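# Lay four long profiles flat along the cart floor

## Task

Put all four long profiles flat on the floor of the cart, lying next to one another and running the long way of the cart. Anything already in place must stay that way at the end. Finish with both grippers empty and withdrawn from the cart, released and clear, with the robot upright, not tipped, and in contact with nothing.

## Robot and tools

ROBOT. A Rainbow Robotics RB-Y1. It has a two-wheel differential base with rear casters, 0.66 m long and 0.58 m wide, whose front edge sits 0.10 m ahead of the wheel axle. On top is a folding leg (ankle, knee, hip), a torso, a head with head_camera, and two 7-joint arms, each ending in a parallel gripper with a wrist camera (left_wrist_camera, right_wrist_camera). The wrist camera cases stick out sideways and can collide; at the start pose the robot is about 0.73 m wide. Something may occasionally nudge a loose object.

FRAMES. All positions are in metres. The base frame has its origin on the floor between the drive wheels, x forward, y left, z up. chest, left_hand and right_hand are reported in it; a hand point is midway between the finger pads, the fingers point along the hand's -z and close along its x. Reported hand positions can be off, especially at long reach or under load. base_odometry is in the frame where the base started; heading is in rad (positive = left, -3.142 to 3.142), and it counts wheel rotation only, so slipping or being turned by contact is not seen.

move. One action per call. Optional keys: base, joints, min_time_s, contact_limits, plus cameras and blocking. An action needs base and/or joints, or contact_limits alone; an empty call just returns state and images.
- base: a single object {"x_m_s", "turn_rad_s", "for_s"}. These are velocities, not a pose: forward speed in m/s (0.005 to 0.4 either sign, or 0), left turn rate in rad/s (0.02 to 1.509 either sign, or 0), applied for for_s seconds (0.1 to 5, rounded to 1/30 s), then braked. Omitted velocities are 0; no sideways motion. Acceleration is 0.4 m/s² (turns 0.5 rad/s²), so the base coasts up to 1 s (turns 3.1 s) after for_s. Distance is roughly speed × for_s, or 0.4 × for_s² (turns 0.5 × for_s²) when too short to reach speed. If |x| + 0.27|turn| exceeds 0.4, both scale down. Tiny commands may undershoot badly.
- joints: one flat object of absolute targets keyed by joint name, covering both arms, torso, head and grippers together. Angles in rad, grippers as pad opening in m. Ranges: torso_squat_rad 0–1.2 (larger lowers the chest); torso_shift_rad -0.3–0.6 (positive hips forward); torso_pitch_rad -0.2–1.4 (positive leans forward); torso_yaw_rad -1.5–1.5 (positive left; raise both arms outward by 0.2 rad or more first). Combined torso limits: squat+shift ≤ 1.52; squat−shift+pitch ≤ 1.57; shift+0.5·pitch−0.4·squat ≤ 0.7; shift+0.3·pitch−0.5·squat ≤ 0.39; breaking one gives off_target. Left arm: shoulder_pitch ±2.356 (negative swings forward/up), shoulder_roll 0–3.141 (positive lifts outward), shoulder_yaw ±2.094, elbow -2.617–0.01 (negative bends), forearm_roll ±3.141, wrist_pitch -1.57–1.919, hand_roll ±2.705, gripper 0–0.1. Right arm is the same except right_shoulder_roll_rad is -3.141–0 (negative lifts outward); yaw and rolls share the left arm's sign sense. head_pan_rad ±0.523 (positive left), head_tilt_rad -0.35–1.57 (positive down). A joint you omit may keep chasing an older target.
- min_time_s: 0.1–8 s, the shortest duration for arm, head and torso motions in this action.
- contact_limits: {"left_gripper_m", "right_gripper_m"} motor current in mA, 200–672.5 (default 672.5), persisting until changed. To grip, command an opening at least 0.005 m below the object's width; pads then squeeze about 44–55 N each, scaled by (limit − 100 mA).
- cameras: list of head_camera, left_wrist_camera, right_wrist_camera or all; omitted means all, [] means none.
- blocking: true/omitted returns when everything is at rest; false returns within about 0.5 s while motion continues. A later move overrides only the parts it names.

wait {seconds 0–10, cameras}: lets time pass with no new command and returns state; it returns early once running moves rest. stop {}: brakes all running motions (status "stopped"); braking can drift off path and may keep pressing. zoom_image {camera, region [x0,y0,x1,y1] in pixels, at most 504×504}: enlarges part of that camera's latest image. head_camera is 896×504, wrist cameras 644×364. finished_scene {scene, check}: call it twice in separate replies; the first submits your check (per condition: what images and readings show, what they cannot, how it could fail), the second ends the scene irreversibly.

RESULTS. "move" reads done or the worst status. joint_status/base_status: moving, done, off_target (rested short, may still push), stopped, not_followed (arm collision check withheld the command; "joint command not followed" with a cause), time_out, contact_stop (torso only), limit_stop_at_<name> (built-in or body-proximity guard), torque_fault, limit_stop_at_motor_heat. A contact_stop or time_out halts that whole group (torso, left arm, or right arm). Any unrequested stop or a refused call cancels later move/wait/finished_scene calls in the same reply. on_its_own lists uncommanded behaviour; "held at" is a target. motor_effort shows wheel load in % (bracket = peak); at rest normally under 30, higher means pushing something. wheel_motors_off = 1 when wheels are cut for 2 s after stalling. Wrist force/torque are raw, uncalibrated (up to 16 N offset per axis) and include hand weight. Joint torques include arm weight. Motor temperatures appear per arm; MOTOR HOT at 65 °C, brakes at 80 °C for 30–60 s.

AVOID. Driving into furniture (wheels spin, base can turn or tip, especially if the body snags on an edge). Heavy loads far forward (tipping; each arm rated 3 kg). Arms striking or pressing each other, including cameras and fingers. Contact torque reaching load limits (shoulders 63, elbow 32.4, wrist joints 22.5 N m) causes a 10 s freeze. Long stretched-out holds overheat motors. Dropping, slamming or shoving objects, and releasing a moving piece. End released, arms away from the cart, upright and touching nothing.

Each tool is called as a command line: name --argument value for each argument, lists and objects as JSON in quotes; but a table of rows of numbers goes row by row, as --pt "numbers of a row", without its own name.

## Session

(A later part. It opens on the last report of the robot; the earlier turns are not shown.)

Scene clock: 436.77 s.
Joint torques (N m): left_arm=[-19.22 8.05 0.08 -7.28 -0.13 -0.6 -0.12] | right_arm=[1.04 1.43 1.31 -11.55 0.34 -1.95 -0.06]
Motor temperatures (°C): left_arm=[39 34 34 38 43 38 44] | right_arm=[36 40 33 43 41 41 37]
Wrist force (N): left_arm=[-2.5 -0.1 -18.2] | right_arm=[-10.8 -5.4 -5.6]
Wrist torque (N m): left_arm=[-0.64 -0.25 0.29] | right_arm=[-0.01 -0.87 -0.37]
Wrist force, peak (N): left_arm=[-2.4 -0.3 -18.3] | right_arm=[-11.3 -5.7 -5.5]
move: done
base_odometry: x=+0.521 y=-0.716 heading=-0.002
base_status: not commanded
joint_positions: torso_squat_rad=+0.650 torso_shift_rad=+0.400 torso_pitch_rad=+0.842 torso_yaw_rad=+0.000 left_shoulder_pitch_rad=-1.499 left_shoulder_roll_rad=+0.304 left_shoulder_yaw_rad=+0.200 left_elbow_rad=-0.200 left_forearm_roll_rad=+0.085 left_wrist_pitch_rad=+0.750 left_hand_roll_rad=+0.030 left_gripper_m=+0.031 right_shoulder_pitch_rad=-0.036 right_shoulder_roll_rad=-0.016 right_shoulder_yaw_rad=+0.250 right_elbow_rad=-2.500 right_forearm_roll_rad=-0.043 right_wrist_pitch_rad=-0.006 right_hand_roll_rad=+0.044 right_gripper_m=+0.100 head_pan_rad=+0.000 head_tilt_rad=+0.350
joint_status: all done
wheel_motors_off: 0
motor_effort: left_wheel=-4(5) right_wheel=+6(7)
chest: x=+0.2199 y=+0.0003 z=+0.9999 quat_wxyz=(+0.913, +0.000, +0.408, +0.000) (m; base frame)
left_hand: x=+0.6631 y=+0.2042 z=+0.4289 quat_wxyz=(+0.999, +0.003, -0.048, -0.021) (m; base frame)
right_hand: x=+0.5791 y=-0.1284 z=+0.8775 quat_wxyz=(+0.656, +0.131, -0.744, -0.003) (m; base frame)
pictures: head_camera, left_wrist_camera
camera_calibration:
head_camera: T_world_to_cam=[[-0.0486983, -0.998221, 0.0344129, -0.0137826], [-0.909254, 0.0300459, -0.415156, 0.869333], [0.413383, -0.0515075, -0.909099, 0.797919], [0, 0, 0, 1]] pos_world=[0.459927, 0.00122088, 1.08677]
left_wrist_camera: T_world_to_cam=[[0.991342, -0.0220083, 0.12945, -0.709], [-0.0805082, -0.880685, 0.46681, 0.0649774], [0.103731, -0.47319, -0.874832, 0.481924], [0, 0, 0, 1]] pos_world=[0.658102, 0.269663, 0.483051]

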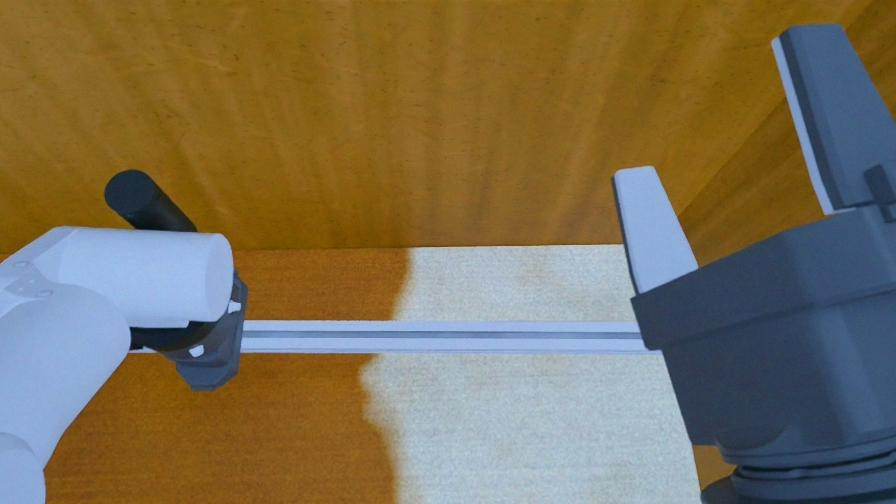

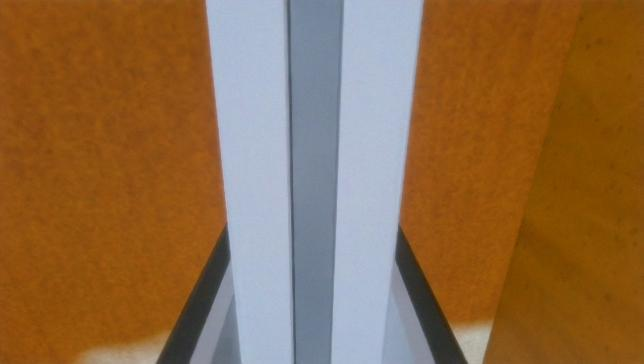

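move --joints '{"torso_squat_rad":0.9,"torso_shift_rad":0.5}' --min_time_s 2.5 --cameras '["head_camera","left_wrist_camera"]'

Scene clock: 446.43 s.
Joint torques (N m): left_arm=[-1.14 10.24 -1.04 -2.65 -1.41 -9.05 0.8] | right_arm=[0.92 1.49 1.65 -11.69 0.38 -1.99 0.03]
Motor temperatures (°C): left_arm=[39 34 34 38 43 38 44] | right_arm=[36 40 33 43 41 41 37]
Wrist force (N): left_arm=[-25.5 -10.7 93.3] | right_arm=[-10.6 -5.4 -5.6]
Wrist torque (N m): left_arm=[-0.86 2.74 -0.79] | right_arm=[0.03 -0.89 -0.41]
Wrist force, peak (N): left_arm=[-26.6 -11.3 97.2] | right_arm=[-11.2 -5.7 -5.6]
move: done
base_odometry: x=+0.521 y=-0.716 heading=-0.002
base_status: not commanded
joint_positions: torso_squat_rad=+0.900 torso_shift_rad=+0.498 torso_pitch_rad=+0.837 torso_yaw_rad=+0.000 left_shoulder_pitch_rad=-1.504 left_shoulder_roll_rad=+0.304 left_shoulder_yaw_rad=+0.200 left_elbow_rad=-0.201 left_forearm_roll_rad=+0.085 left_wrist_pitch_rad=+0.752 left_hand_roll_rad=+0.030 left_gripper_m=+0.031 right_shoulder_pitch_rad=-0.036 right_shoulder_roll_rad=-0.016 right_shoulder_yaw_rad=+0.250 right_elbow_rad=-2.500 right_forearm_roll_rad=-0.043 right_wrist_pitch_rad=-0.006 right_hand_roll_rad=+0.044 right_gripper_m=+0.100 head_pan_rad=+0.000 head_tilt_rad=+0.350
joint_status: all done
wheel_motors_off: 0
motor_effort: left_wheel=+1(7) right_wheel=+10(12)
chest: x=+0.2097 y=+0.0001 z=+0.8697 quat_wxyz=(+0.914, +0.000, +0.406, +0.000) (m; base frame)
left_hand: x=+0.6580 y=+0.2027 z=+0.3026 quat_wxyz=(+0.998, +0.003, -0.051, -0.022) (m; base frame)
right_hand: x=+0.5695 y=-0.1286 z=+0.7487 quat_wxyz=(+0.654, +0.131, -0.745, -0.003) (m; base frame)
pictures: head_camera, left_wrist_camera
camera_calibration:
head_camera: T_world_to_cam=[[-0.0488092, -0.998247, 0.0334708, -0.00920617], [-0.907461, 0.0303199, -0.419042, 0.809047], [0.417292, -0.0508266, -0.90735, 0.681382], [0, 0, 0, 1]] pos_world=[0.449394, 0.000912018, 0.957584]
left_wrist_camera: T_world_to_cam=[[0.990305, -0.0233967, 0.136925, -0.688894], [-0.0853864, -0.880029, 0.46718, 0.125159], [0.109568, -0.474343, -0.873495, 0.367217], [0, 0, 0, 1]] pos_world=[0.652667, 0.268212, 0.356617]

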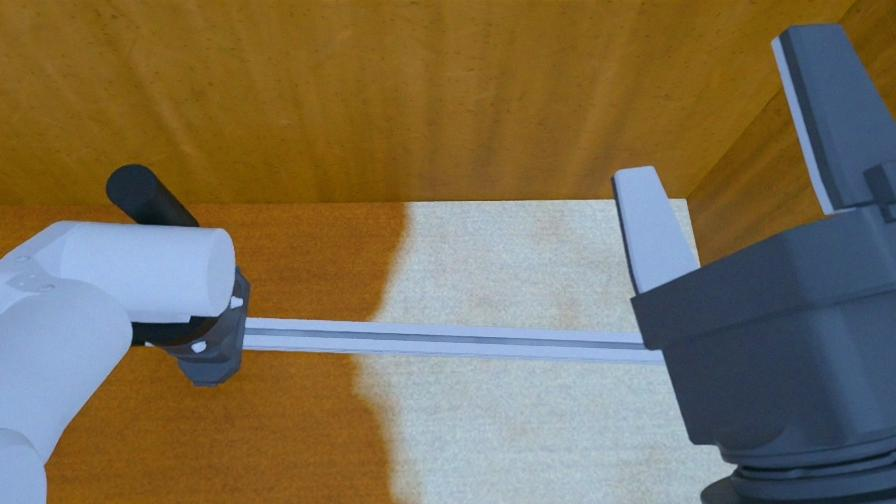

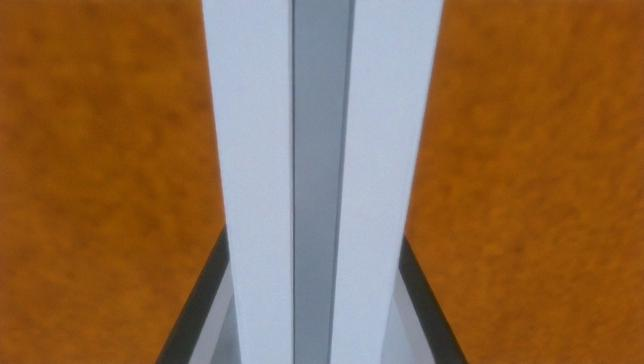

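move --joints '{"torso_squat_rad":0.882}' --min_time_s 0.7 --cameras '[]'

move --joints '{"left_gripper_m":0.06}' --cameras '["left_wrist_camera"]'

move --joints '{"torso_squat_rad":0.4,"torso_shift_rad":0.3,"head_pan_rad":0.4}' --cameras '["head_camera"]'

Scene clock: 455.73 s.
Joint torques (N m): left_arm=[-15.71 11.22 -0.36 -5.66 -1.3 -0.2 0.58] | right_arm=[1.05 1.76 1.29 -11.63 0.36 -2.11 -0.27]
Motor temperatures (°C): left_arm=[38 34 34 38 43 41 44] | right_arm=[36 40 33 43 41 41 37]
Wrist force (N): left_arm=[-1.2 -9.8 -15.9] | right_arm=[-10.7 -5.5 -5.2]
Wrist torque (N m): left_arm=[-0.40 -0.27 -0.29] | right_arm=[0.03 -0.88 -0.39]
Wrist force, peak (N): left_arm=[-24.9 -10.6 94.8] | right_arm=[-10.9 -5.6 -5.6]
move: done
base_odometry: x=+0.521 y=-0.716 heading=-0.002
base_status: not commanded
joint_positions: torso_squat_rad=+0.882 torso_shift_rad=+0.500 torso_pitch_rad=+0.842 torso_yaw_rad=+0.000 left_shoulder_pitch_rad=-1.500 left_shoulder_roll_rad=+0.303 left_shoulder_yaw_rad=+0.200 left_elbow_rad=-0.200 left_forearm_roll_rad=+0.085 left_wrist_pitch_rad=+0.750 left_hand_roll_rad=+0.030 left_gripper_m=+0.031 right_shoulder_pitch_rad=-0.036 right_shoulder_roll_rad=-0.016 right_shoulder_yaw_rad=+0.250 right_elbow_rad=-2.500 right_forearm_roll_rad=-0.043 right_wrist_pitch_rad=-0.006 right_hand_roll_rad=+0.044 right_gripper_m=+0.100 head_pan_rad=+0.000 head_tilt_rad=+0.350
joint_status: all done
wheel_motors_off: 0
motor_effort: left_wheel=-3(4) right_wheel=+11(12)
chest: x=+0.2161 y=+0.0002 z=+0.8771 quat_wxyz=(+0.913, +0.000, +0.408, +0.000) (m; base frame)
left_hand: x=+0.6599 y=+0.2032 z=+0.3064 quat_wxyz=(+0.999, +0.003, -0.048, -0.022) (m; base frame)
right_hand: x=+0.5753 y=-0.1286 z=+0.7547 quat_wxyz=(+0.656, +0.131, -0.744, -0.003) (m; base frame)
pictures: none
No camera images: "cameras" was empty.

Scene clock: 456.53 s.
Joint torques (N m): left_arm=[-13.99 6.24 -0.09 -4.56 -0.59 0.47 0.63] | right_arm=[1.16 1.24 1.35 -11.84 0.4 -2.15 -0.29]
Motor temperatures (°C): left_arm=[38 34 34 38 43 41 44] | right_arm=[36 40 33 43 41 41 37]
Wrist force (N): left_arm=[0.6 -0.2 -4.1] | right_arm=[-10.7 -5.6 -5.8]
Wrist torque (N m): left_arm=[-0.25 -0.19 0.28] | right_arm=[0.04 -0.88 -0.41]
Wrist force, peak (N): left_arm=[-1.8 -9.8 -16.9] | right_arm=[-11.0 -5.5 -5.4]
move: done
base_odometry: x=+0.521 y=-0.716 heading=-0.002
base_status: not commanded
joint_positions: torso_squat_rad=+0.882 torso_shift_rad=+0.500 torso_pitch_rad=+0.841 torso_yaw_rad=+0.000 left_shoulder_pitch_rad=-1.500 left_shoulder_roll_rad=+0.305 left_shoulder_yaw_rad=+0.200 left_elbow_rad=-0.200 left_forearm_roll_rad=+0.085 left_wrist_pitch_rad=+0.750 left_hand_roll_rad=+0.030 left_gripper_m=+0.060 right_shoulder_pitch_rad=-0.036 right_shoulder_roll_rad=-0.016 right_shoulder_yaw_rad=+0.250 right_elbow_rad=-2.500 right_forearm_roll_rad=-0.043 right_wrist_pitch_rad=-0.006 right_hand_roll_rad=+0.044 right_gripper_m=+0.100 head_pan_rad=+0.000 head_tilt_rad=+0.350
joint_status: all done
wheel_motors_off: 0
motor_effort: left_wheel=-3(4) right_wheel=+7(10)
chest: x=+0.2160 y=+0.0002 z=+0.8772 quat_wxyz=(+0.913, +0.000, +0.408, +0.000) (m; base frame)
left_hand: x=+0.6606 y=+0.2042 z=+0.3070 quat_wxyz=(+0.999, +0.003, -0.049, -0.021) (m; base frame)
right_hand: x=+0.5753 y=-0.1285 z=+0.7549 quat_wxyz=(+0.655, +0.131, -0.744, -0.003) (m; base frame)
pictures: left_wrist_camera
camera_calibration:
left_wrist_camera: T_world_to_cam=[[0.991003, -0.0222628, 0.131978, -0.691241], [-0.0819174, -0.880697, 0.466542, 0.122637], [0.105846, -0.473156, -0.874597, 0.37404], [0, 0, 0, 1]] pos_world=[0.655477, 0.269596, 0.361147]

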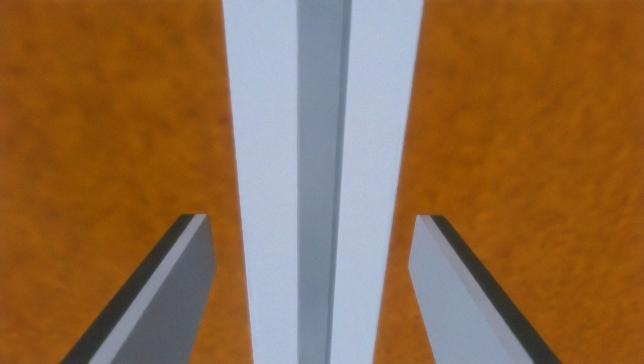

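Scene clock: 459.03 s.
Joint torques (N m): left_arm=[-16.99 5.64 -0.28 -5.61 -0.45 0.08 0.69] | right_arm=[1.11 2.06 1.02 -11.45 0.6 -2.09 -0.11]
Motor temperatures (°C): left_arm=[38 34 34 38 43 41 44] | right_arm=[36 40 33 43 41 41 37]
Wrist force (N): left_arm=[-1.8 0.0 -9.1] | right_arm=[-10.7 -5.4 -5.8]
Wrist torque (N m): left_arm=[-0.28 -0.27 0.27] | right_arm=[-0.01 -0.85 -0.37]
Wrist force, peak (N): left_arm=[-2.3 -0.4 -9.6] | right_arm=[-11.2 -5.7 -5.6]
move: done
base_odometry: x=+0.521 y=-0.716 heading=-0.002
base_status: not commanded
joint_positions: torso_squat_rad=+0.400 torso_shift_rad=+0.300 torso_pitch_rad=+0.841 torso_yaw_rad=+0.000 left_shoulder_pitch_rad=-1.500 left_shoulder_roll_rad=+0.305 left_shoulder_yaw_rad=+0.200 left_elbow_rad=-0.200 left_forearm_roll_rad=+0.085 left_wrist_pitch_rad=+0.750 left_hand_roll_rad=+0.030 left_gripper_m=+0.060 right_shoulder_pitch_rad=-0.036 right_shoulder_roll_rad=-0.016 right_shoulder_yaw_rad=+0.250 right_elbow_rad=-2.500 right_forearm_roll_rad=-0.043 right_wrist_pitch_rad=-0.006 right_hand_roll_rad=+0.044 right_gripper_m=+0.100 head_pan_rad=+0.400 head_tilt_rad=+0.350
joint_status: all done
wheel_motors_off: 0
motor_effort: left_wheel=-2(4) right_wheel=+5(9)
chest: x=+0.1932 y=+0.0002 z=+1.1027 quat_wxyz=(+0.913, +0.000, +0.408, +0.000) (m; base frame)
left_hand: x=+0.6374 y=+0.2043 z=+0.5323 quat_wxyz=(+0.999, +0.003, -0.049, -0.021) (m; base frame)
right_hand: x=+0.5524 y=-0.1285 z=+0.9804 quat_wxyz=(+0.655, +0.131, -0.744, -0.003) (m; base frame)
pictures: head_camera
camera_calibration:
head_camera: T_world_to_cam=[[0.213329, -0.942054, -0.258894, 0.245448], [-0.901431, -0.0876165, -0.423964, 0.895704], [0.376713, 0.323818, -0.867888, 0.865158], [0, 0, 0, 1]] pos_world=[0.429138, 0.029549, 1.19415]

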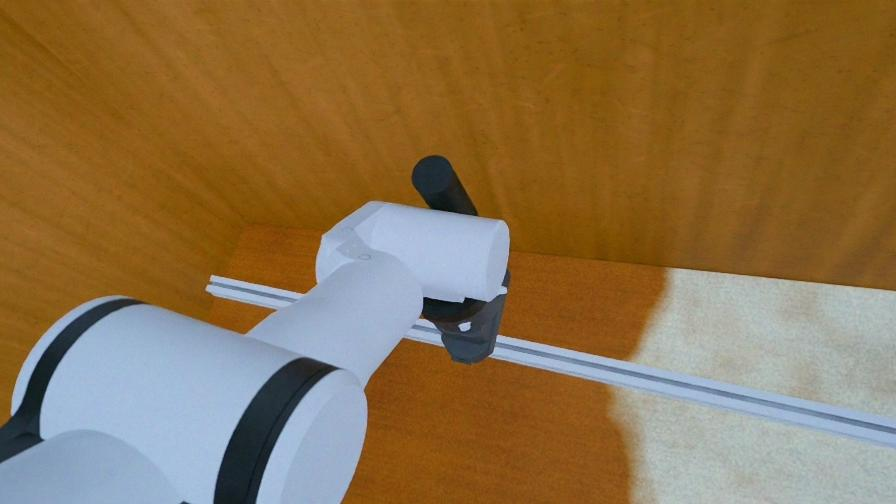

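move --joints '{"torso_squat_rad":0.2,"torso_shift_rad":0.1,"torso_pitch_rad":0.5,"head_pan_rad":0.0}' --cameras '["head_camera"]'

move --base '{"x_m_s":-0.35,"for_s":1.486}' --cameras '[]'

move --base '{"turn_rad_s":0.8,"for_s":1.963}' --joints '{"torso_squat_rad":0.6,"torso_shift_rad":0,"torso_pitch_rad":0.35,"left_shoulder_pitch_rad":-0.85,"left_shoulder_roll_rad":0.07,"left_shoulder_yaw_rad":0.32,"left_elbow_rad":-0.7,"left_forearm_roll_rad":0,"left_wrist_pitch_rad":-0.3,"left_hand_roll_rad":-1.57,"left_gripper_m":0.055}' --cameras '[]'

Scene clock: 477.60 s.
Joint torques (N m): left_arm=[-22.1 8.05 -0.73 -7.89 -0.3 -0.77 0.41] | right_arm=[-2.94 1.48 0.75 -10.69 0.24 -1.78 -0.1]
Motor temperatures (°C): left_arm=[38 34 34 38 43 39 44] | right_arm=[36 40 33 43 41 41 37]
Wrist force (N): left_arm=[-3.6 -0.3 -8.7] | right_arm=[-10.1 -5.1 -3.5]
Wrist torque (N m): left_arm=[-0.21 -0.33 0.28] | right_arm=[-0.01 -0.80 -0.38]
Wrist force, peak (N): left_arm=[-1.7 0.1 -9.5] | right_arm=[-11.3 -5.4 -5.5]
move: done
base_odometry: x=+0.521 y=-0.716 heading=-0.002
base_status: not commanded
joint_positions: torso_squat_rad=+0.200 torso_shift_rad=+0.100 torso_pitch_rad=+0.500 torso_yaw_rad=+0.000 left_shoulder_pitch_rad=-1.500 left_shoulder_roll_rad=+0.305 left_shoulder_yaw_rad=+0.200 left_elbow_rad=-0.200 left_forearm_roll_rad=+0.085 left_wrist_pitch_rad=+0.750 left_hand_roll_rad=+0.030 left_gripper_m=+0.060 right_shoulder_pitch_rad=-0.036 right_shoulder_roll_rad=-0.016 right_shoulder_yaw_rad=+0.250 right_elbow_rad=-2.500 right_forearm_roll_rad=-0.043 right_wrist_pitch_rad=-0.006 right_hand_roll_rad=+0.044 right_gripper_m=+0.100 head_pan_rad=+0.000 head_tilt_rad=+0.350
joint_status: all done
wheel_motors_off: 0
motor_effort: left_wheel=-1(5) right_wheel=+2(6)
chest: x=-0.0111 y=+0.0002 z=+1.2347 quat_wxyz=(+0.969, +0.000, +0.247, +0.000) (m; base frame)
left_hand: x=+0.5983 y=+0.2044 z=+0.8457 quat_wxyz=(+0.976, +0.007, -0.217, -0.020) (m; base frame)
right_hand: x=+0.3683 y=-0.1285 z=+1.2396 quat_wxyz=(+0.520, +0.129, -0.844, +0.019) (m; base frame)
pictures: head_camera
camera_calibration:
head_camera: T_world_to_cam=[[-0.0573986, -0.998224, 0.0159566, -0.0104941], [-0.717719, 0.030149, -0.695679, 1.1052], [0.693963, -0.0513834, -0.718175, 0.874208], [0, 0, 0, 1]] pos_world=[0.185957, 0.00112358, 1.39687]

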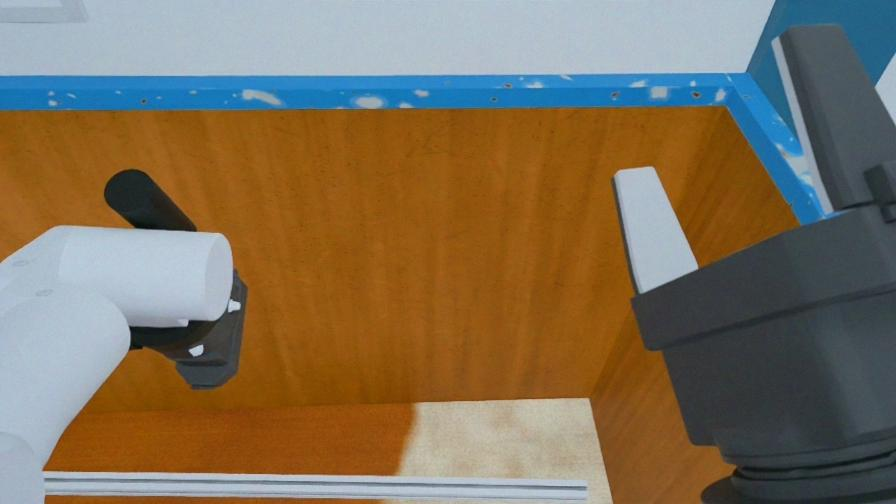

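Scene clock: 480.53 s.
Joint torques (N m): left_arm=[-22.33 8.01 -0.11 -8.31 -0.48 -0.88 0.33] | right_arm=[-3.2 1.87 0.45 -10.79 0.42 -1.78 -0.32]
Motor temperatures (°C): left_arm=[38 34 34 38 43 39 44] | right_arm=[36 40 33 43 41 41 37]
Wrist force (N): left_arm=[-3.5 0.0 -8.3] | right_arm=[-10.2 -4.9 -3.8]
Wrist torque (N m): left_arm=[-0.25 -0.31 0.30] | right_arm=[-0.04 -0.82 -0.37]
Wrist force, peak (N): left_arm=[-3.4 0.0 -8.8] | right_arm=[-10.3 -5.2 -4.0]
move: done
base_odometry: x=-0.004 y=-0.715 heading=-0.003
base_status: done (sent for 1.5 of 1.5 s)
joint_positions: torso_squat_rad=+0.200 torso_shift_rad=+0.100 torso_pitch_rad=+0.500 torso_yaw_rad=+0.000 left_shoulder_pitch_rad=-1.500 left_shoulder_roll_rad=+0.305 left_shoulder_yaw_rad=+0.200 left_elbow_rad=-0.200 left_forearm_roll_rad=+0.085 left_wrist_pitch_rad=+0.750 left_hand_roll_rad=+0.030 left_gripper_m=+0.060 right_shoulder_pitch_rad=-0.036 right_shoulder_roll_rad=-0.016 right_shoulder_yaw_rad=+0.250 right_elbow_rad=-2.500 right_forearm_roll_rad=-0.043 right_wrist_pitch_rad=-0.006 right_hand_roll_rad=+0.044 right_gripper_m=+0.100 head_pan_rad=+0.000 head_tilt_rad=+0.350
joint_status: not commanded
wheel_motors_off: 0
motor_effort: left_wheel=-17(35) right_wheel=+19(35)
chest: x=-0.0112 y=+0.0002 z=+1.2347 quat_wxyz=(+0.969, +0.000, +0.247, +0.000) (m; base frame)
left_hand: x=+0.5982 y=+0.2045 z=+0.8457 quat_wxyz=(+0.976, +0.007, -0.217, -0.020) (m; base frame)
right_hand: x=+0.3683 y=-0.1285 z=+1.2396 quat_wxyz=(+0.520, +0.129, -0.844, +0.019) (m; base frame)
pictures: none
No camera images: "cameras" was empty.

Scene clock: 484.43 s.
Joint torques (N m): left_arm=[-17.89 3.12 -0.19 -9.22 -0.18 -1.95 0.62] | right_arm=[-4.73 1.55 0.24 -10.25 0.52 -1.69 -0.12]
Motor temperatures (°C): left_arm=[38 34 34 38 43 39 44] | right_arm=[36 40 33 43 41 41 37]
Wrist force (N): left_arm=[-1.0 -6.0 -4.0] | right_arm=[-9.4 -4.5 -2.9]
Wrist torque (N m): left_arm=[0.08 -0.18 0.21] | right_arm=[-0.06 -0.77 -0.36]
Wrist force, peak (N): left_arm=[-4.2 -1.0 -8.6] | right_arm=[-10.2 -5.2 -3.7]
move: done
base_odometry: x=-0.004 y=-0.715 heading=+1.570
base_status: done (sent for 1.97 of 1.97 s)
joint_positions: torso_squat_rad=+0.600 torso_shift_rad=+0.000 torso_pitch_rad=+0.350 torso_yaw_rad=+0.000 left_shoulder_pitch_rad=-0.850 left_shoulder_roll_rad=+0.070 left_shoulder_yaw_rad=+0.320 left_elbow_rad=-0.700 left_forearm_roll_rad=+0.000 left_wrist_pitch_rad=-0.300 left_hand_roll_rad=-1.570 left_gripper_m=+0.055 right_shoulder_pitch_rad=-0.036 right_shoulder_roll_rad=-0.016 right_shoulder_yaw_rad=+0.250 right_elbow_rad=-2.500 right_forearm_roll_rad=-0.043 right_wrist_pitch_rad=-0.006 right_hand_roll_rad=+0.044 right_gripper_m=+0.100 head_pan_rad=+0.000 head_tilt_rad=+0.350
joint_status: all done
wheel_motors_off: 0
motor_effort: left_wheel=+2(42) right_wheel=+13(43)
chest: x=-0.1220 y=+0.0004 z=+1.1489 quat_wxyz=(+0.985, +0.000, +0.174, +0.000) (m; base frame)
left_hand: x=+0.5060 y=+0.2164 z=+0.8323 quat_wxyz=(+0.552, +0.461, -0.479, -0.503) (m; base frame)
right_hand: x=+0.2525 y=-0.1283 z=+1.2106 quat_wxyz=(+0.455, +0.128, -0.881, +0.029) (m; base frame)
pictures: none
No camera images: "cameras" was empty.

move --base '{"x_m_s":0.35,"for_s":3.486}' --cameras '[]'

move --base '{"turn_rad_s":-0.8,"for_s":1.963}' --joints '{"torso_squat_rad":1.12,"head_tilt_rad":0.45,"head_pan_rad":0.2}' --cameras '["head_camera","left_wrist_camera"]'

Scene clock: 492.33 s.
Joint torques (N m): left_arm=[-17.05 3.62 0.13 -9.14 -0.21 -1.9 0.52] | right_arm=[-4.97 1.92 0.49 -10.51 0.39 -1.64 -0.26]
Motor temperatures (°C): left_arm=[38 33 34 38 43 39 44] | right_arm=[36 40 33 43 41 41 37]
Wrist force (N): left_arm=[-1.1 -5.7 -4.0] | right_arm=[-9.5 -4.7 -3.2]
Wrist torque (N m): left_arm=[0.06 -0.21 0.21] | right_arm=[-0.02 -0.78 -0.38]
Wrist force, peak (N): left_arm=[-0.8 -6.4 -4.2] | right_arm=[-10.1 -4.8 -3.3]
move: done
base_odometry: x=-0.004 y=+0.510 heading=+1.571
base_status: done (sent for 3.5 of 3.5 s)
joint_positions: torso_squat_rad=+0.600 torso_shift_rad=+0.000 torso_pitch_rad=+0.350 torso_yaw_rad=+0.000 left_shoulder_pitch_rad=-0.850 left_shoulder_roll_rad=+0.070 left_shoulder_yaw_rad=+0.320 left_elbow_rad=-0.700 left_forearm_roll_rad=+0.000 left_wrist_pitch_rad=-0.300 left_hand_roll_rad=-1.570 left_gripper_m=+0.055 right_shoulder_pitch_rad=-0.036 right_shoulder_roll_rad=-0.016 right_shoulder_yaw_rad=+0.250 right_elbow_rad=-2.500 right_forearm_roll_rad=-0.043 right_wrist_pitch_rad=-0.006 right_hand_roll_rad=+0.044 right_gripper_m=+0.100 head_pan_rad=+0.000 head_tilt_rad=+0.350
joint_status: not commanded
wheel_motors_off: 0
motor_effort: left_wheel=+6(42) right_wheel=-8(48)
chest: x=-0.1218 y=+0.0004 z=+1.1489 quat_wxyz=(+0.985, +0.000, +0.174, +0.000) (m; base frame)
left_hand: x=+0.5061 y=+0.2163 z=+0.8322 quat_wxyz=(+0.552, +0.461, -0.479, -0.503) (m; base frame)
right_hand: x=+0.2527 y=-0.1283 z=+1.2105 quat_wxyz=(+0.455, +0.128, -0.881, +0.029) (m; base frame)
pictures: none
No camera images: "cameras" was empty.

Scene clock: 496.23 s.
Joint torques (N m): left_arm=[-16.46 3.29 -0.34 -8.93 -0.33 -1.93 0.78] | right_arm=[-5.01 1.99 0.73 -10.54 0.44 -1.84 -0.11]
Motor temperatures (°C): left_arm=[38 33 34 38 43 39 44] | right_arm=[36 40 33 43 41 41 37]
Wrist force (N): left_arm=[-1.1 -6.0 -4.1] | right_arm=[-9.6 -5.0 -2.8]
Wrist torque (N m): left_arm=[0.06 -0.26 0.24] | right_arm=[-0.04 -0.77 -0.36]
Wrist force, peak (N): left_arm=[-0.8 -6.5 -4.6] | right_arm=[-10.1 -4.8 -3.0]
move: done
base_odometry: x=-0.004 y=+0.510 heading=-0.002
base_status: done (sent for 1.97 of 1.97 s)
joint_positions: torso_squat_rad=+1.120 torso_shift_rad=+0.000 torso_pitch_rad=+0.350 torso_yaw_rad=+0.000 left_shoulder_pitch_rad=-0.850 left_shoulder_roll_rad=+0.070 left_shoulder_yaw_rad=+0.320 left_elbow_rad=-0.700 left_forearm_roll_rad=+0.000 left_wrist_pitch_rad=-0.300 left_hand_roll_rad=-1.570 left_gripper_m=+0.055 right_shoulder_pitch_rad=-0.036 right_shoulder_roll_rad=-0.016 right_shoulder_yaw_rad=+0.250 right_elbow_rad=-2.500 right_forearm_roll_rad=-0.043 right_wrist_pitch_rad=-0.006 right_hand_roll_rad=+0.044 right_gripper_m=+0.100 head_pan_rad=+0.200 head_tilt_rad=+0.450
joint_status: all done
wheel_motors_off: 0
motor_effort: left_wheel=+13(38) right_wheel=+3(42)
chest: x=-0.1219 y=+0.0003 z=+0.8762 quat_wxyz=(+0.985, +0.000, +0.174, +0.000) (m; base frame)
left_hand: x=+0.5061 y=+0.2163 z=+0.5596 quat_wxyz=(+0.552, +0.461, -0.479, -0.503) (m; base frame)
right_hand: x=+0.2526 y=-0.1284 z=+0.9378 quat_wxyz=(+0.455, +0.128, -0.881, +0.029) (m; base frame)
pictures: head_camera, left_wrist_camera
camera_calibration:
head_camera: T_world_to_cam=[[0.129262, -0.990075, -0.0551603, 0.0684564], [-0.680384, -0.0480874, -0.731276, 0.807208], [0.721366, 0.132056, -0.679847, 0.683011], [0, 0, 0, 1]] pos_world=[0.0476623, 0.0163978, 1.05841]
left_wrist_camera: T_world_to_cam=[[0.00365023, -0.995955, 0.0897748, 0.162721], [-0.571653, -0.0757384, -0.816993, 0.794801], [0.820488, -0.0483378, -0.569617, -0.00717973], [0, 0, 0, 1]] pos_world=[0.459647, 0.221913, 0.630648]

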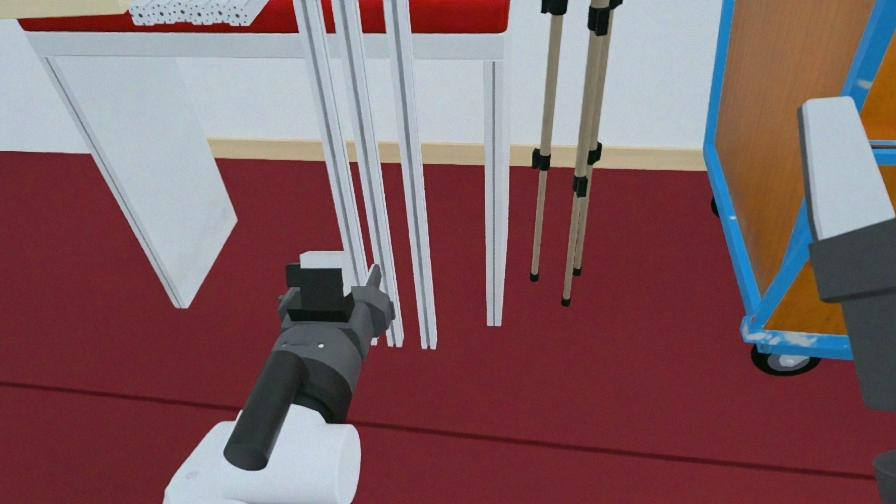

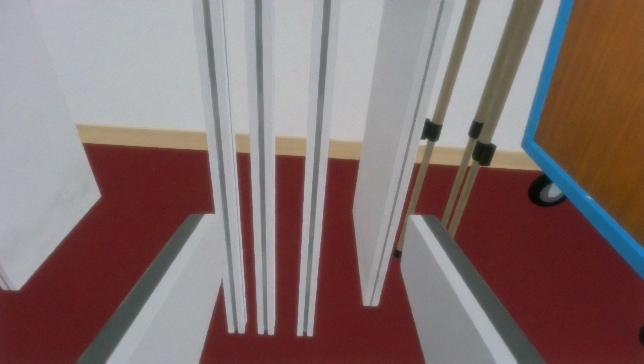

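move --base '{"x_m_s":0.25,"for_s":0.9}' --cameras '["left_wrist_camera"]'

Scene clock: 501.43 s.
Joint torques (N m): left_arm=[-16.37 3.22 0.1 -8.83 -0.25 -1.79 0.79] | right_arm=[-4.53 1.67 0.55 -10.27 0.45 -1.67 -0.24]
Motor temperatures (°C): left_arm=[38 33 34 38 43 39 43] | right_arm=[36 40 33 43 41 41 37]
Wrist force (N): left_arm=[-1.4 -5.9 -4.4] | right_arm=[-9.5 -4.5 -2.6]
Wrist torque (N m): left_arm=[0.04 -0.29 0.23] | right_arm=[-0.08 -0.77 -0.36]
Wrist force, peak (N): left_arm=[-1.6 -6.3 -4.3] | right_arm=[-9.8 -5.1 -3.3]
move: done
base_odometry: x=+0.221 y=+0.510 heading=-0.003
base_status: done (sent for 0.9 of 0.9 s)
joint_positions: torso_squat_rad=+1.120 torso_shift_rad=+0.000 torso_pitch_rad=+0.350 torso_yaw_rad=+0.000 left_shoulder_pitch_rad=-0.850 left_shoulder_roll_rad=+0.070 left_shoulder_yaw_rad=+0.320 left_elbow_rad=-0.700 left_forearm_roll_rad=+0.000 left_wrist_pitch_rad=-0.300 left_hand_roll_rad=-1.570 left_gripper_m=+0.055 right_shoulder_pitch_rad=-0.036 right_shoulder_roll_rad=-0.016 right_shoulder_yaw_rad=+0.250 right_elbow_rad=-2.500 right_forearm_roll_rad=-0.043 right_wrist_pitch_rad=-0.006 right_hand_roll_rad=+0.044 right_gripper_m=+0.100 head_pan_rad=+0.200 head_tilt_rad=+0.450
joint_status: not commanded
wheel_motors_off: 0
motor_effort: left_wheel=-10(46) right_wheel=+6(40)
chest: x=-0.1218 y=+0.0003 z=+0.8761 quat_wxyz=(+0.985, +0.000, +0.174, +0.000) (m; base frame)
left_hand: x=+0.5061 y=+0.2163 z=+0.5595 quat_wxyz=(+0.552, +0.461, -0.479, -0.503) (m; base frame)
right_hand: x=+0.2527 y=-0.1284 z=+0.9377 quat_wxyz=(+0.455, +0.128, -0.881, +0.029) (m; base frame)
pictures: left_wrist_camera
camera_calibration:
left_wrist_camera: T_world_to_cam=[[0.0036614, -0.995955, 0.0897762, 0.162722], [-0.57181, -0.0757366, -0.816883, 0.794724], [0.820378, -0.048344, -0.569774, -0.00713939], [0, 0, 0, 1]] pos_world=[0.459692, 0.221909, 0.63052]

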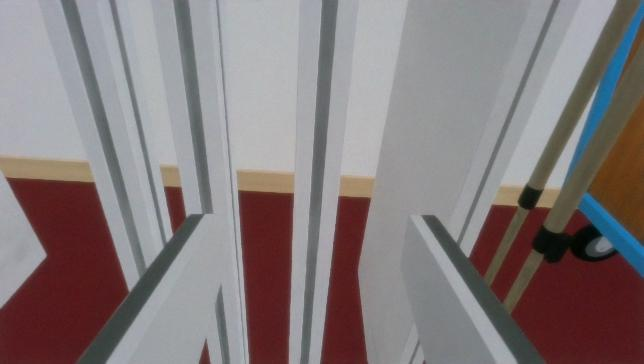

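move --base '{"x_m_s":0.15,"for_s":0.92}' --cameras '["left_wrist_camera"]'

Scene clock: 506.67 s.
Joint torques (N m): left_arm=[-16.8 3.21 0.04 -9.13 -0.12 -1.93 0.7] | right_arm=[-4.98 1.99 0.25 -10.2 0.35 -1.37 -0.32]
Motor temperatures (°C): left_arm=[38 33 34 39 43 39 43] | right_arm=[36 40 33 43 41 41 37]
Wrist force (N): left_arm=[-1.2 -5.6 -4.0] | right_arm=[-9.6 -4.8 -2.6]
Wrist torque (N m): left_arm=[0.03 -0.27 0.24] | right_arm=[-0.06 -0.79 -0.35]
Wrist force, peak (N): left_arm=[-1.6 -6.4 -4.1] | right_arm=[-10.0 -5.1 -3.4]
move: done
base_odometry: x=+0.361 y=+0.509 heading=-0.003
base_status: done (sent for 0.93 of 0.93 s)
joint_positions: torso_squat_rad=+1.120 torso_shift_rad=+0.000 torso_pitch_rad=+0.350 torso_yaw_rad=+0.000 left_shoulder_pitch_rad=-0.850 left_shoulder_roll_rad=+0.070 left_shoulder_yaw_rad=+0.320 left_elbow_rad=-0.700 left_forearm_roll_rad=+0.000 left_wrist_pitch_rad=-0.300 left_hand_roll_rad=-1.570 left_gripper_m=+0.055 right_shoulder_pitch_rad=-0.036 right_shoulder_roll_rad=-0.016 right_shoulder_yaw_rad=+0.250 right_elbow_rad=-2.500 right_forearm_roll_rad=-0.043 right_wrist_pitch_rad=-0.006 right_hand_roll_rad=+0.044 right_gripper_m=+0.100 head_pan_rad=+0.200 head_tilt_rad=+0.450
joint_status: not commanded
wheel_motors_off: 0
motor_effort: left_wheel=-6(19) right_wheel=+7(36)
chest: x=-0.1218 y=+0.0003 z=+0.8761 quat_wxyz=(+0.985, +0.000, +0.174, +0.000) (m; base frame)
left_hand: x=+0.5061 y=+0.2163 z=+0.5594 quat_wxyz=(+0.552, +0.461, -0.479, -0.503) (m; base frame)
right_hand: x=+0.2527 y=-0.1284 z=+0.9377 quat_wxyz=(+0.455, +0.128, -0.881, +0.029) (m; base frame)
pictures: left_wrist_camera
camera_calibration:
left_wrist_camera: T_world_to_cam=[[0.00367136, -0.995955, 0.0897737, 0.162726], [-0.571835, -0.0757387, -0.816865, 0.794706], [0.820361, -0.0483367, -0.5698, -0.00711986], [0, 0, 0, 1]] pos_world=[0.459684, 0.221914, 0.630502]

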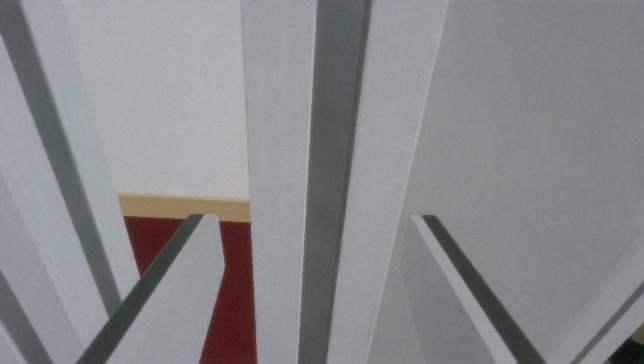

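move --joints '{"left_gripper_m":0.01}' --cameras '["left_wrist_camera"]'

move --joints '{"torso_squat_rad":0.97}' --min_time_s 1.2 --cameras '["head_camera","left_wrist_camera"]'

Scene clock: 510.20 s.
Joint torques (N m): left_arm=[-17.12 2.9 -0.16 -8.88 0.26 -1.88 0.4] | right_arm=[-4.92 2.12 0.58 -10.26 0.39 -1.62 -0.17]
Motor temperatures (°C): left_arm=[38 33 34 39 43 39 43] | right_arm=[36 40 33 43 41 41 37]
Wrist force (N): left_arm=[-2.4 -4.8 -3.8] | right_arm=[-9.4 -4.7 -2.8]
Wrist torque (N m): left_arm=[-0.01 -0.18 -0.53] | right_arm=[-0.06 -0.77 -0.36]
Wrist force, peak (N): left_arm=[-1.4 -6.4 -4.4] | right_arm=[-9.8 -4.9 -3.0]
move: off_target
base_odometry: x=+0.361 y=+0.509 heading=-0.003
base_status: not commanded
joint_positions: torso_squat_rad=+1.120 torso_shift_rad=+0.000 torso_pitch_rad=+0.350 torso_yaw_rad=+0.000 left_shoulder_pitch_rad=-0.850 left_shoulder_roll_rad=+0.070 left_shoulder_yaw_rad=+0.320 left_elbow_rad=-0.700 left_forearm_roll_rad=+0.000 left_wrist_pitch_rad=-0.300 left_hand_roll_rad=-1.570 left_gripper_m=+0.031 right_shoulder_pitch_rad=-0.036 right_shoulder_roll_rad=-0.016 right_shoulder_yaw_rad=+0.250 right_elbow_rad=-2.500 right_forearm_roll_rad=-0.043 right_wrist_pitch_rad=-0.006 right_hand_roll_rad=+0.044 right_gripper_m=+0.100 head_pan_rad=+0.200 head_tilt_rad=+0.450
joint_status: left_gripper_m off_target (ended at +0.031, target +0.010)
wheel_motors_off: 0
motor_effort: left_wheel=-6(8) right_wheel=+7(8)
chest: x=-0.1218 y=+0.0003 z=+0.8761 quat_wxyz=(+0.985, +0.000, +0.174, +0.000) (m; base frame)
left_hand: x=+0.5061 y=+0.2164 z=+0.5594 quat_wxyz=(+0.552, +0.461, -0.479, -0.503) (m; base frame)
right_hand: x=+0.2527 y=-0.1284 z=+0.9377 quat_wxyz=(+0.455, +0.128, -0.881, +0.029) (m; base frame)
pictures: left_wrist_camera
camera_calibration:
left_wrist_camera: T_world_to_cam=[[0.00371266, -0.995965, 0.089663, 0.162818], [-0.571839, -0.0756713, -0.816869, 0.794693], [0.820358, -0.04824, -0.569812, -0.00712677], [0, 0, 0, 1]] pos_world=[0.459678, 0.221953, 0.6305]

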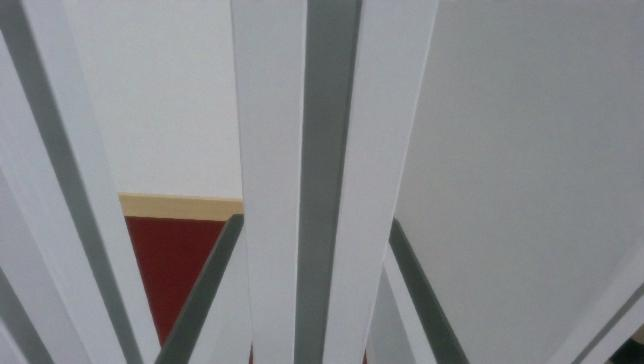

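Scene clock: 511.70 s.
Joint torques (N m): left_arm=[-22.32 4.25 0.1 -12.85 -0.39 -4.44 0.22] | right_arm=[-4.9 1.6 0.26 -10.15 0.24 -1.78 -0.19]
Motor temperatures (°C): left_arm=[38 33 34 39 43 39 43] | right_arm=[36 40 33 43 41 41 37]
Wrist force (N): left_arm=[-1.1 -15.1 -5.2] | right_arm=[-9.6 -5.0 -3.0]
Wrist torque (N m): left_arm=[-0.09 -0.16 0.21] | right_arm=[0.01 -0.79 -0.35]
Wrist force, peak (N): left_arm=[-1.4 -16.3 -4.9] | right_arm=[-10.2 -4.9 -2.6]
move: done
base_odometry: x=+0.361 y=+0.509 heading=-0.003
base_status: not commanded
joint_positions: torso_squat_rad=+0.970 torso_shift_rad=+0.000 torso_pitch_rad=+0.351 torso_yaw_rad=+0.000 left_shoulder_pitch_rad=-0.849 left_shoulder_roll_rad=+0.070 left_shoulder_yaw_rad=+0.320 left_elbow_rad=-0.699 left_forearm_roll_rad=+0.000 left_wrist_pitch_rad=-0.299 left_hand_roll_rad=-1.570 left_gripper_m=+0.030 right_shoulder_pitch_rad=-0.036 right_shoulder_roll_rad=-0.016 right_shoulder_yaw_rad=+0.250 right_elbow_rad=-2.500 right_forearm_roll_rad=-0.043 right_wrist_pitch_rad=-0.006 right_hand_roll_rad=+0.044 right_gripper_m=+0.100 head_pan_rad=+0.200 head_tilt_rad=+0.450
joint_status: all done
wheel_motors_off: 0
motor_effort: left_wheel=-7(8) right_wheel=+7(9)
chest: x=-0.1216 y=+0.0003 z=+0.9668 quat_wxyz=(+0.985, +0.000, +0.174, +0.000) (m; base frame)
left_hand: x=+0.5054 y=+0.2164 z=+0.6485 quat_wxyz=(+0.553, +0.461, -0.478, -0.503) (m; base frame)
right_hand: x=+0.2529 y=-0.1284 z=+1.0282 quat_wxyz=(+0.455, +0.128, -0.881, +0.029) (m; base frame)
pictures: head_camera, left_wrist_camera
camera_calibration:
head_camera: T_world_to_cam=[[0.129239, -0.990073, -0.0552491, 0.073517], [-0.680872, -0.0480957, -0.730822, 0.873201], [0.72091, 0.132068, -0.680329, 0.744851], [0, 0, 0, 1]] pos_world=[0.0480671, 0.0164132, 1.14896]
left_wrist_camera: T_world_to_cam=[[0.00421676, -0.995934, 0.089991, 0.154447], [-0.574536, -0.076069, -0.814937, 0.867277], [0.818468, -0.0482667, -0.572521, 0.0468438], [0, 0, 0, 1]] pos_world=[0.459291, 0.222052, 0.719696]

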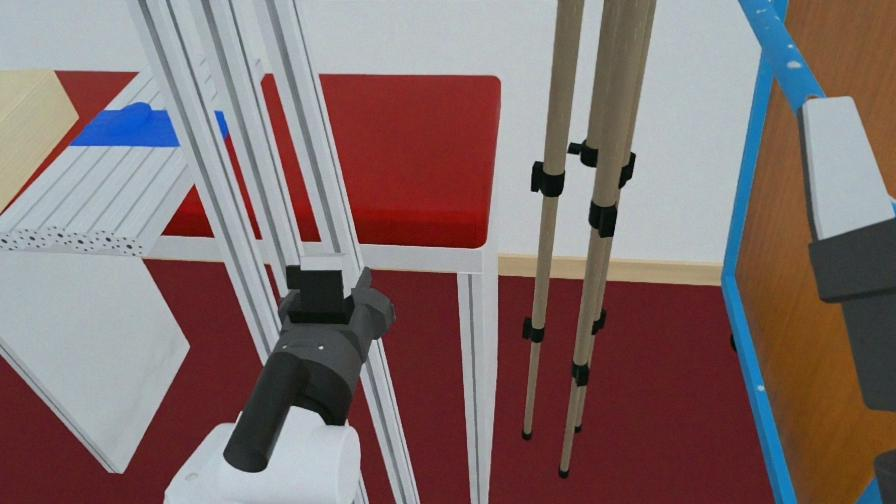

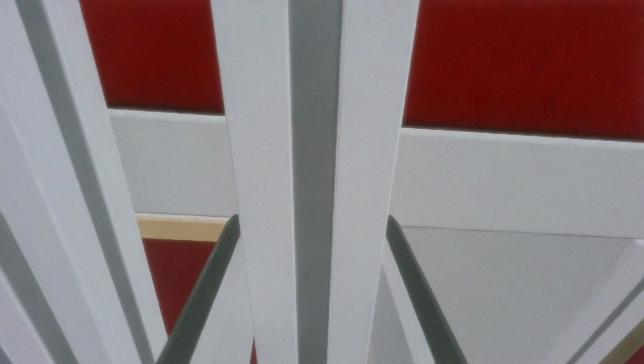

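move --base '{"x_m_s":-0.3,"for_s":1.2}' --joints '{"head_pan_rad":0}' --cameras '[]'

move --base '{"turn_rad_s":-0.8,"for_s":1.963}' --joints '{"torso_squat_rad":0.8}' --cameras '[]'

move --base '{"x_m_s":0.35,"for_s":3.413}' --joints '{"torso_squat_rad":0.6}' --cameras '[]'

move --base '{"turn_rad_s":0.8,"for_s":1.965}' --joints '{"torso_squat_rad":0.3}' --cameras '["head_camera","left_wrist_camera"]'

Scene clock: 521.60 s.
Joint torques (N m): left_arm=[-22.32 4.26 -0.69 -13.17 -0.27 -4.31 0.16] | right_arm=[-5.2 2.04 0.71 -10.2 0.24 -1.6 -0.39]
Motor temperatures (°C): left_arm=[38 33 34 40 43 40 43] | right_arm=[36 40 33 43 41 41 37]
Wrist force (N): left_arm=[-1.4 -15.4 -5.0] | right_arm=[-9.7 -4.8 -2.9]
Wrist torque (N m): left_arm=[0.08 -0.20 0.20] | right_arm=[0.00 -0.80 -0.35]
Wrist force, peak (N): left_arm=[-1.5 -15.8 -5.7] | right_arm=[-10.0 -5.0 -3.4]
move: done
base_odometry: x=+0.001 y=+0.510 heading=-0.004
base_status: done (sent for 1.2 of 1.2 s)
joint_positions: torso_squat_rad=+0.970 torso_shift_rad=+0.000 torso_pitch_rad=+0.350 torso_yaw_rad=+0.000 left_shoulder_pitch_rad=-0.848 left_shoulder_roll_rad=+0.070 left_shoulder_yaw_rad=+0.320 left_elbow_rad=-0.699 left_forearm_roll_rad=+0.000 left_wrist_pitch_rad=-0.299 left_hand_roll_rad=-1.570 left_gripper_m=+0.030 right_shoulder_pitch_rad=-0.036 right_shoulder_roll_rad=-0.016 right_shoulder_yaw_rad=+0.250 right_elbow_rad=-2.500 right_forearm_roll_rad=-0.043 right_wrist_pitch_rad=-0.006 right_hand_roll_rad=+0.044 right_gripper_m=+0.100 head_pan_rad=+0.000 head_tilt_rad=+0.450
joint_status: all done
wheel_motors_off: 0
motor_effort: left_wheel=-10(33) right_wheel=+13(40)
chest: x=-0.1217 y=+0.0003 z=+0.9668 quat_wxyz=(+0.985, +0.000, +0.174, +0.000) (m; base frame)
left_hand: x=+0.5053 y=+0.2165 z=+0.6485 quat_wxyz=(+0.553, +0.461, -0.478, -0.503) (m; base frame)
right_hand: x=+0.2528 y=-0.1284 z=+1.0283 quat_wxyz=(+0.455, +0.128, -0.881, +0.029) (m; base frame)
pictures: none
No camera images: "cameras" was empty.

Scene clock: 525.50 s.
Joint torques (N m): left_arm=[-22.95 4.42 -0.49 -12.95 -0.21 -4.37 0.32] | right_arm=[-4.36 1.77 0.78 -10.33 0.53 -1.7 -0.31]
Motor temperatures (°C): left_arm=[39 33 34 40 43 40 43] | right_arm=[36 40 33 43 41 41 37]
Wrist force (N): left_arm=[-1.7 -15.4 -5.5] | right_arm=[-9.6 -5.1 -2.6]
Wrist torque (N m): left_arm=[-0.07 -0.22 0.19] | right_arm=[0.00 -0.79 -0.39]
Wrist force, peak (N): left_arm=[-2.7 -15.7 -4.8] | right_arm=[-10.2 -4.7 -3.0]
move: done
base_odometry: x=+0.000 y=+0.510 heading=-1.576
base_status: done (sent for 1.97 of 1.97 s)
joint_positions: torso_squat_rad=+0.800 torso_shift_rad=+0.000 torso_pitch_rad=+0.351 torso_yaw_rad=+0.000 left_shoulder_pitch_rad=-0.848 left_shoulder_roll_rad=+0.070 left_shoulder_yaw_rad=+0.320 left_elbow_rad=-0.699 left_forearm_roll_rad=+0.000 left_wrist_pitch_rad=-0.299 left_hand_roll_rad=-1.570 left_gripper_m=+0.030 right_shoulder_pitch_rad=-0.036 right_shoulder_roll_rad=-0.016 right_shoulder_yaw_rad=+0.250 right_elbow_rad=-2.500 right_forearm_roll_rad=-0.043 right_wrist_pitch_rad=-0.006 right_hand_roll_rad=+0.044 right_gripper_m=+0.100 head_pan_rad=+0.000 head_tilt_rad=+0.450
joint_status: all done
wheel_motors_off: 0
motor_effort: left_wheel=+13(48) right_wheel=-1(46)
chest: x=-0.1216 y=+0.0003 z=+1.0588 quat_wxyz=(+0.985, +0.000, +0.174, +0.000) (m; base frame)
left_hand: x=+0.5054 y=+0.2165 z=+0.7404 quat_wxyz=(+0.553, +0.461, -0.478, -0.503) (m; base frame)
right_hand: x=+0.2529 y=-0.1284 z=+1.1202 quat_wxyz=(+0.455, +0.128, -0.881, +0.029) (m; base frame)
pictures: none
No camera images: "cameras" was empty.

Scene clock: 530.13 s.
Joint torques (N m): left_arm=[-22.58 4.89 -0.01 -12.68 -0.3 -4.28 0.07] | right_arm=[-4.87 1.99 0.17 -10.17 0.23 -1.7 -0.25]
Motor temperatures (°C): left_arm=[39 33 34 40 43 40 43] | right_arm=[36 40 33 43 41 41 37]
Wrist force (N): left_arm=[-1.1 -14.9 -5.1] | right_arm=[-9.5 -4.4 -3.2]
Wrist torque (N m): left_arm=[0.20 -0.13 0.20] | right_arm=[-0.07 -0.80 -0.37]
Wrist force, peak (N): left_arm=[-1.6 -16.5 -4.2] | right_arm=[-10.0 -4.8 -3.4]
move: done
base_odometry: x=-0.007 y=-0.680 heading=-1.577
base_status: done (sent for 3.4 of 3.4 s)
joint_positions: torso_squat_rad=+0.600 torso_shift_rad=+0.000 torso_pitch_rad=+0.351 torso_yaw_rad=+0.000 left_shoulder_pitch_rad=-0.849 left_shoulder_roll_rad=+0.070 left_shoulder_yaw_rad=+0.320 left_elbow_rad=-0.699 left_forearm_roll_rad=+0.000 left_wrist_pitch_rad=-0.299 left_hand_roll_rad=-1.570 left_gripper_m=+0.030 right_shoulder_pitch_rad=-0.036 right_shoulder_roll_rad=-0.016 right_shoulder_yaw_rad=+0.250 right_elbow_rad=-2.500 right_forearm_roll_rad=-0.043 right_wrist_pitch_rad=-0.006 right_hand_roll_rad=+0.044 right_gripper_m=+0.100 head_pan_rad=+0.000 head_tilt_rad=+0.450
joint_status: all done
wheel_motors_off: 0
motor_effort: left_wheel=-5(45) right_wheel=+3(43)
chest: x=-0.1215 y=+0.0003 z=+1.1489 quat_wxyz=(+0.985, +0.000, +0.174, +0.000) (m; base frame)
left_hand: x=+0.5055 y=+0.2165 z=+0.8304 quat_wxyz=(+0.553, +0.460, -0.478, -0.503) (m; base frame)
right_hand: x=+0.2530 y=-0.1283 z=+1.2102 quat_wxyz=(+0.455, +0.128, -0.881, +0.029) (m; base frame)
pictures: none
No camera images: "cameras" was empty.

Scene clock: 534.07 s.
Joint torques (N m): left_arm=[-22.07 4.58 -0.41 -12.54 -0.18 -4.51 0.3] | right_arm=[-4.82 1.69 0.43 -10.55 0.43 -1.59 -0.31]
Motor temperatures (°C): left_arm=[39 33 34 41 43 40 43] | right_arm=[36 40 33 42 41 41 37]
Wrist force (N): left_arm=[-1.4 -14.7 -4.8] | right_arm=[-9.9 -4.8 -2.9]
Wrist torque (N m): left_arm=[-0.10 -0.15 0.21] | right_arm=[-0.06 -0.83 -0.37]
Wrist force, peak (N): left_arm=[-0.7 -15.8 -5.2] | right_arm=[-9.7 -5.5 -3.0]
move: done
base_odometry: x=-0.007 y=-0.680 heading=-0.004
base_status: done (sent for 1.97 of 1.97 s)
joint_positions: torso_squat_rad=+0.300 torso_shift_rad=+0.000 torso_pitch_rad=+0.351 torso_yaw_rad=+0.000 left_shoulder_pitch_rad=-0.849 left_shoulder_roll_rad=+0.070 left_shoulder_yaw_rad=+0.320 left_elbow_rad=-0.699 left_forearm_roll_rad=+0.000 left_wrist_pitch_rad=-0.299 left_hand_roll_rad=-1.570 left_gripper_m=+0.030 right_shoulder_pitch_rad=-0.036 right_shoulder_roll_rad=-0.016 right_shoulder_yaw_rad=+0.250 right_elbow_rad=-2.500 right_forearm_roll_rad=-0.043 right_wrist_pitch_rad=-0.006 right_hand_roll_rad=+0.044 right_gripper_m=+0.100 head_pan_rad=+0.000 head_tilt_rad=+0.450
joint_status: all done
wheel_motors_off: 0
motor_effort: left_wheel=+2(40) right_wheel=+15(43)
chest: x=-0.1216 y=+0.0004 z=+1.2398 quat_wxyz=(+0.985, +0.000, +0.174, +0.000) (m; base frame)
left_hand: x=+0.5055 y=+0.2165 z=+0.9215 quat_wxyz=(+0.553, +0.461, -0.478, -0.503) (m; base frame)
right_hand: x=+0.2529 y=-0.1283 z=+1.3013 quat_wxyz=(+0.455, +0.128, -0.881, +0.029) (m; base frame)
pictures: head_camera, left_wrist_camera
camera_calibration:
head_camera: T_world_to_cam=[[-0.0580575, -0.998225, 0.0132921, -0.0147213], [-0.682466, 0.0299683, -0.730302, 1.07194], [0.728607, -0.0514709, -0.682995, 0.934686], [0, 0, 0, 1]] pos_world=[0.0496878, 0.00128988, 1.42142]
left_wrist_camera: T_world_to_cam=[[0.00423699, -0.995925, 0.0900869, 0.129802], [-0.57455, -0.0761583, -0.814919, 1.08979], [0.818459, -0.0483066, -0.572531, 0.203141], [0, 0, 0, 1]] pos_world=[0.459323, 0.222083, 0.992699]

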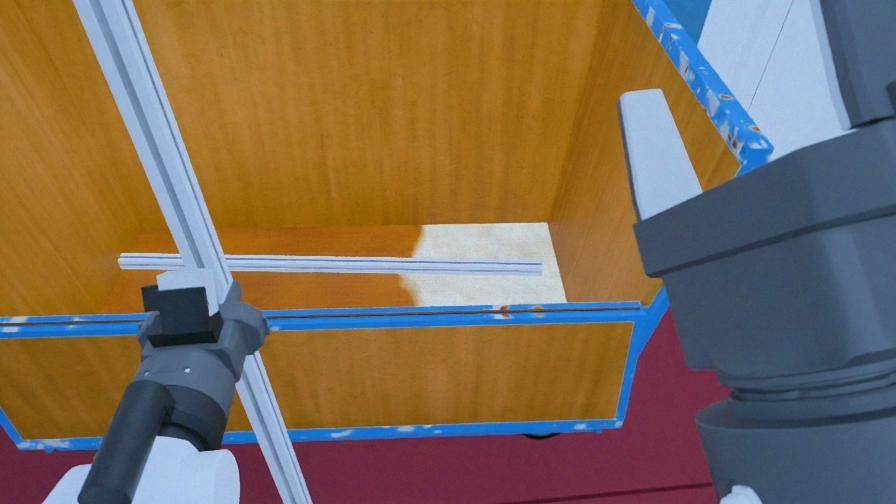

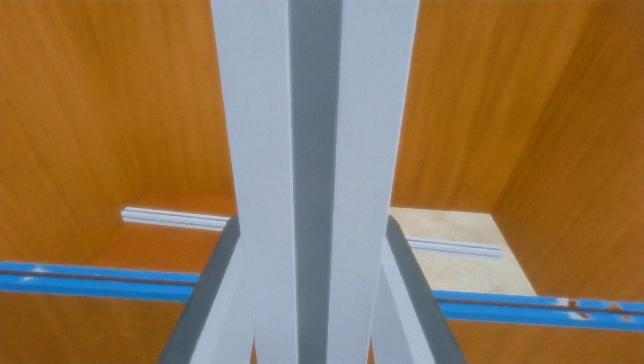

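move --joints '{"torso_squat_rad":0.2,"torso_shift_rad":0.1,"torso_pitch_rad":0.5,"left_shoulder_pitch_rad":-1.5,"left_shoulder_roll_rad":0.305,"left_shoulder_yaw_rad":0.2,"left_elbow_rad":-0.2,"left_forearm_roll_rad":0.085,"left_wrist_pitch_rad":0.75,"left_hand_roll_rad":0.055}' --min_time_s 3 --cameras '["head_camera","left_wrist_camera"]'

Scene clock: 550.20 s.
Joint torques (N m): left_arm=[-27.7 9.17 -1.5 -10.23 0.25 -1.92 0.36] | right_arm=[-2.66 2.1 0.49 -10.68 0.46 -1.79 -0.24]
Motor temperatures (°C): left_arm=[39 33 34 41 43 40 43] | right_arm=[36 40 32 42 40 41 37]
Wrist force (N): left_arm=[-7.2 -0.3 -16.6] | right_arm=[-10.0 -4.9 -3.6]
Wrist torque (N m): left_arm=[-0.33 -0.23 0.24] | right_arm=[-0.04 -0.79 -0.39]
Wrist force, peak (N): left_arm=[-8.6 -1.0 -16.2] | right_arm=[-10.0 -5.3 -3.7]
move: done
base_odometry: x=-0.007 y=-0.680 heading=-0.004
base_status: not commanded
joint_positions: torso_squat_rad=+0.200 torso_shift_rad=+0.100 torso_pitch_rad=+0.501 torso_yaw_rad=+0.000 left_shoulder_pitch_rad=-1.498 left_shoulder_roll_rad=+0.304 left_shoulder_yaw_rad=+0.200 left_elbow_rad=-0.199 left_forearm_roll_rad=+0.085 left_wrist_pitch_rad=+0.750 left_hand_roll_rad=+0.055 left_gripper_m=+0.030 right_shoulder_pitch_rad=-0.036 right_shoulder_roll_rad=-0.016 right_shoulder_yaw_rad=+0.250 right_elbow_rad=-2.500 right_forearm_roll_rad=-0.043 right_wrist_pitch_rad=-0.006 right_hand_roll_rad=+0.044 right_gripper_m=+0.100 head_pan_rad=+0.000 head_tilt_rad=+0.450
joint_status: all done
wheel_motors_off: 0
motor_effort: left_wheel=+3(4) right_wheel=+14(18)
chest: x=-0.0108 y=+0.0004 z=+1.2346 quat_wxyz=(+0.969, +0.000, +0.248, +0.000) (m; base frame)
left_hand: x=+0.5973 y=+0.2046 z=+0.8441 quat_wxyz=(+0.976, +0.004, -0.216, -0.008) (m; base frame)
right_hand: x=+0.3686 y=-0.1283 z=+1.2393 quat_wxyz=(+0.520, +0.129, -0.844, +0.019) (m; base frame)
pictures: head_camera, left_wrist_camera
camera_calibration:
head_camera: T_world_to_cam=[[-0.0554381, -0.998224, 0.021825, -0.0187277], [-0.783989, 0.0299835, -0.62005, 1.00645], [0.618294, -0.051485, -0.784259, 0.9742], [0, 0, 0, 1]] pos_world=[0.185665, 0.00128541, 1.38848]
left_wrist_camera: T_world_to_cam=[[0.891666, 0.00332822, 0.452681, -0.916027], [-0.211193, -0.881425, 0.422478, -0.0181786], [0.40041, -0.472312, -0.785234, 0.599106], [0, 0, 0, 1]] pos_world=[0.573063, 0.269991, 0.892786]

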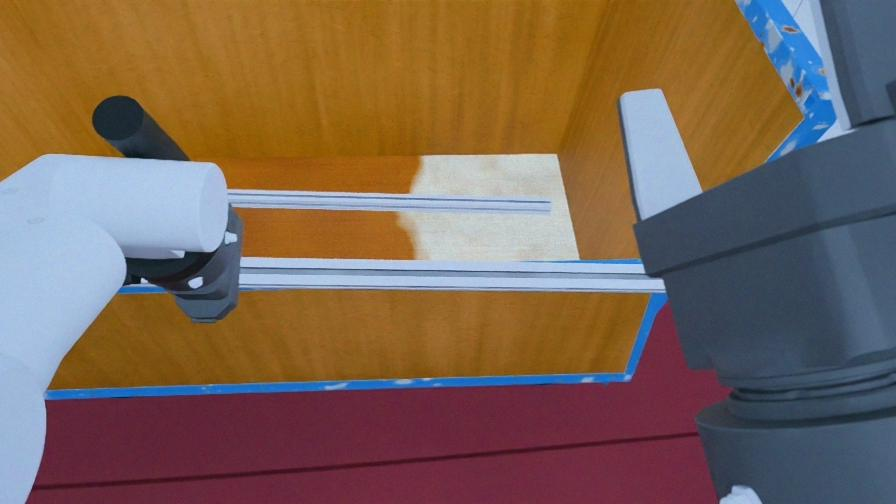

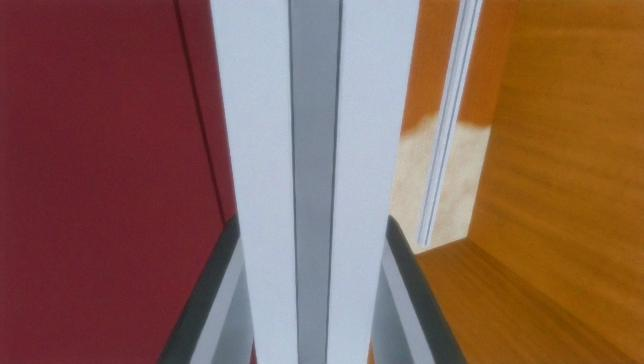

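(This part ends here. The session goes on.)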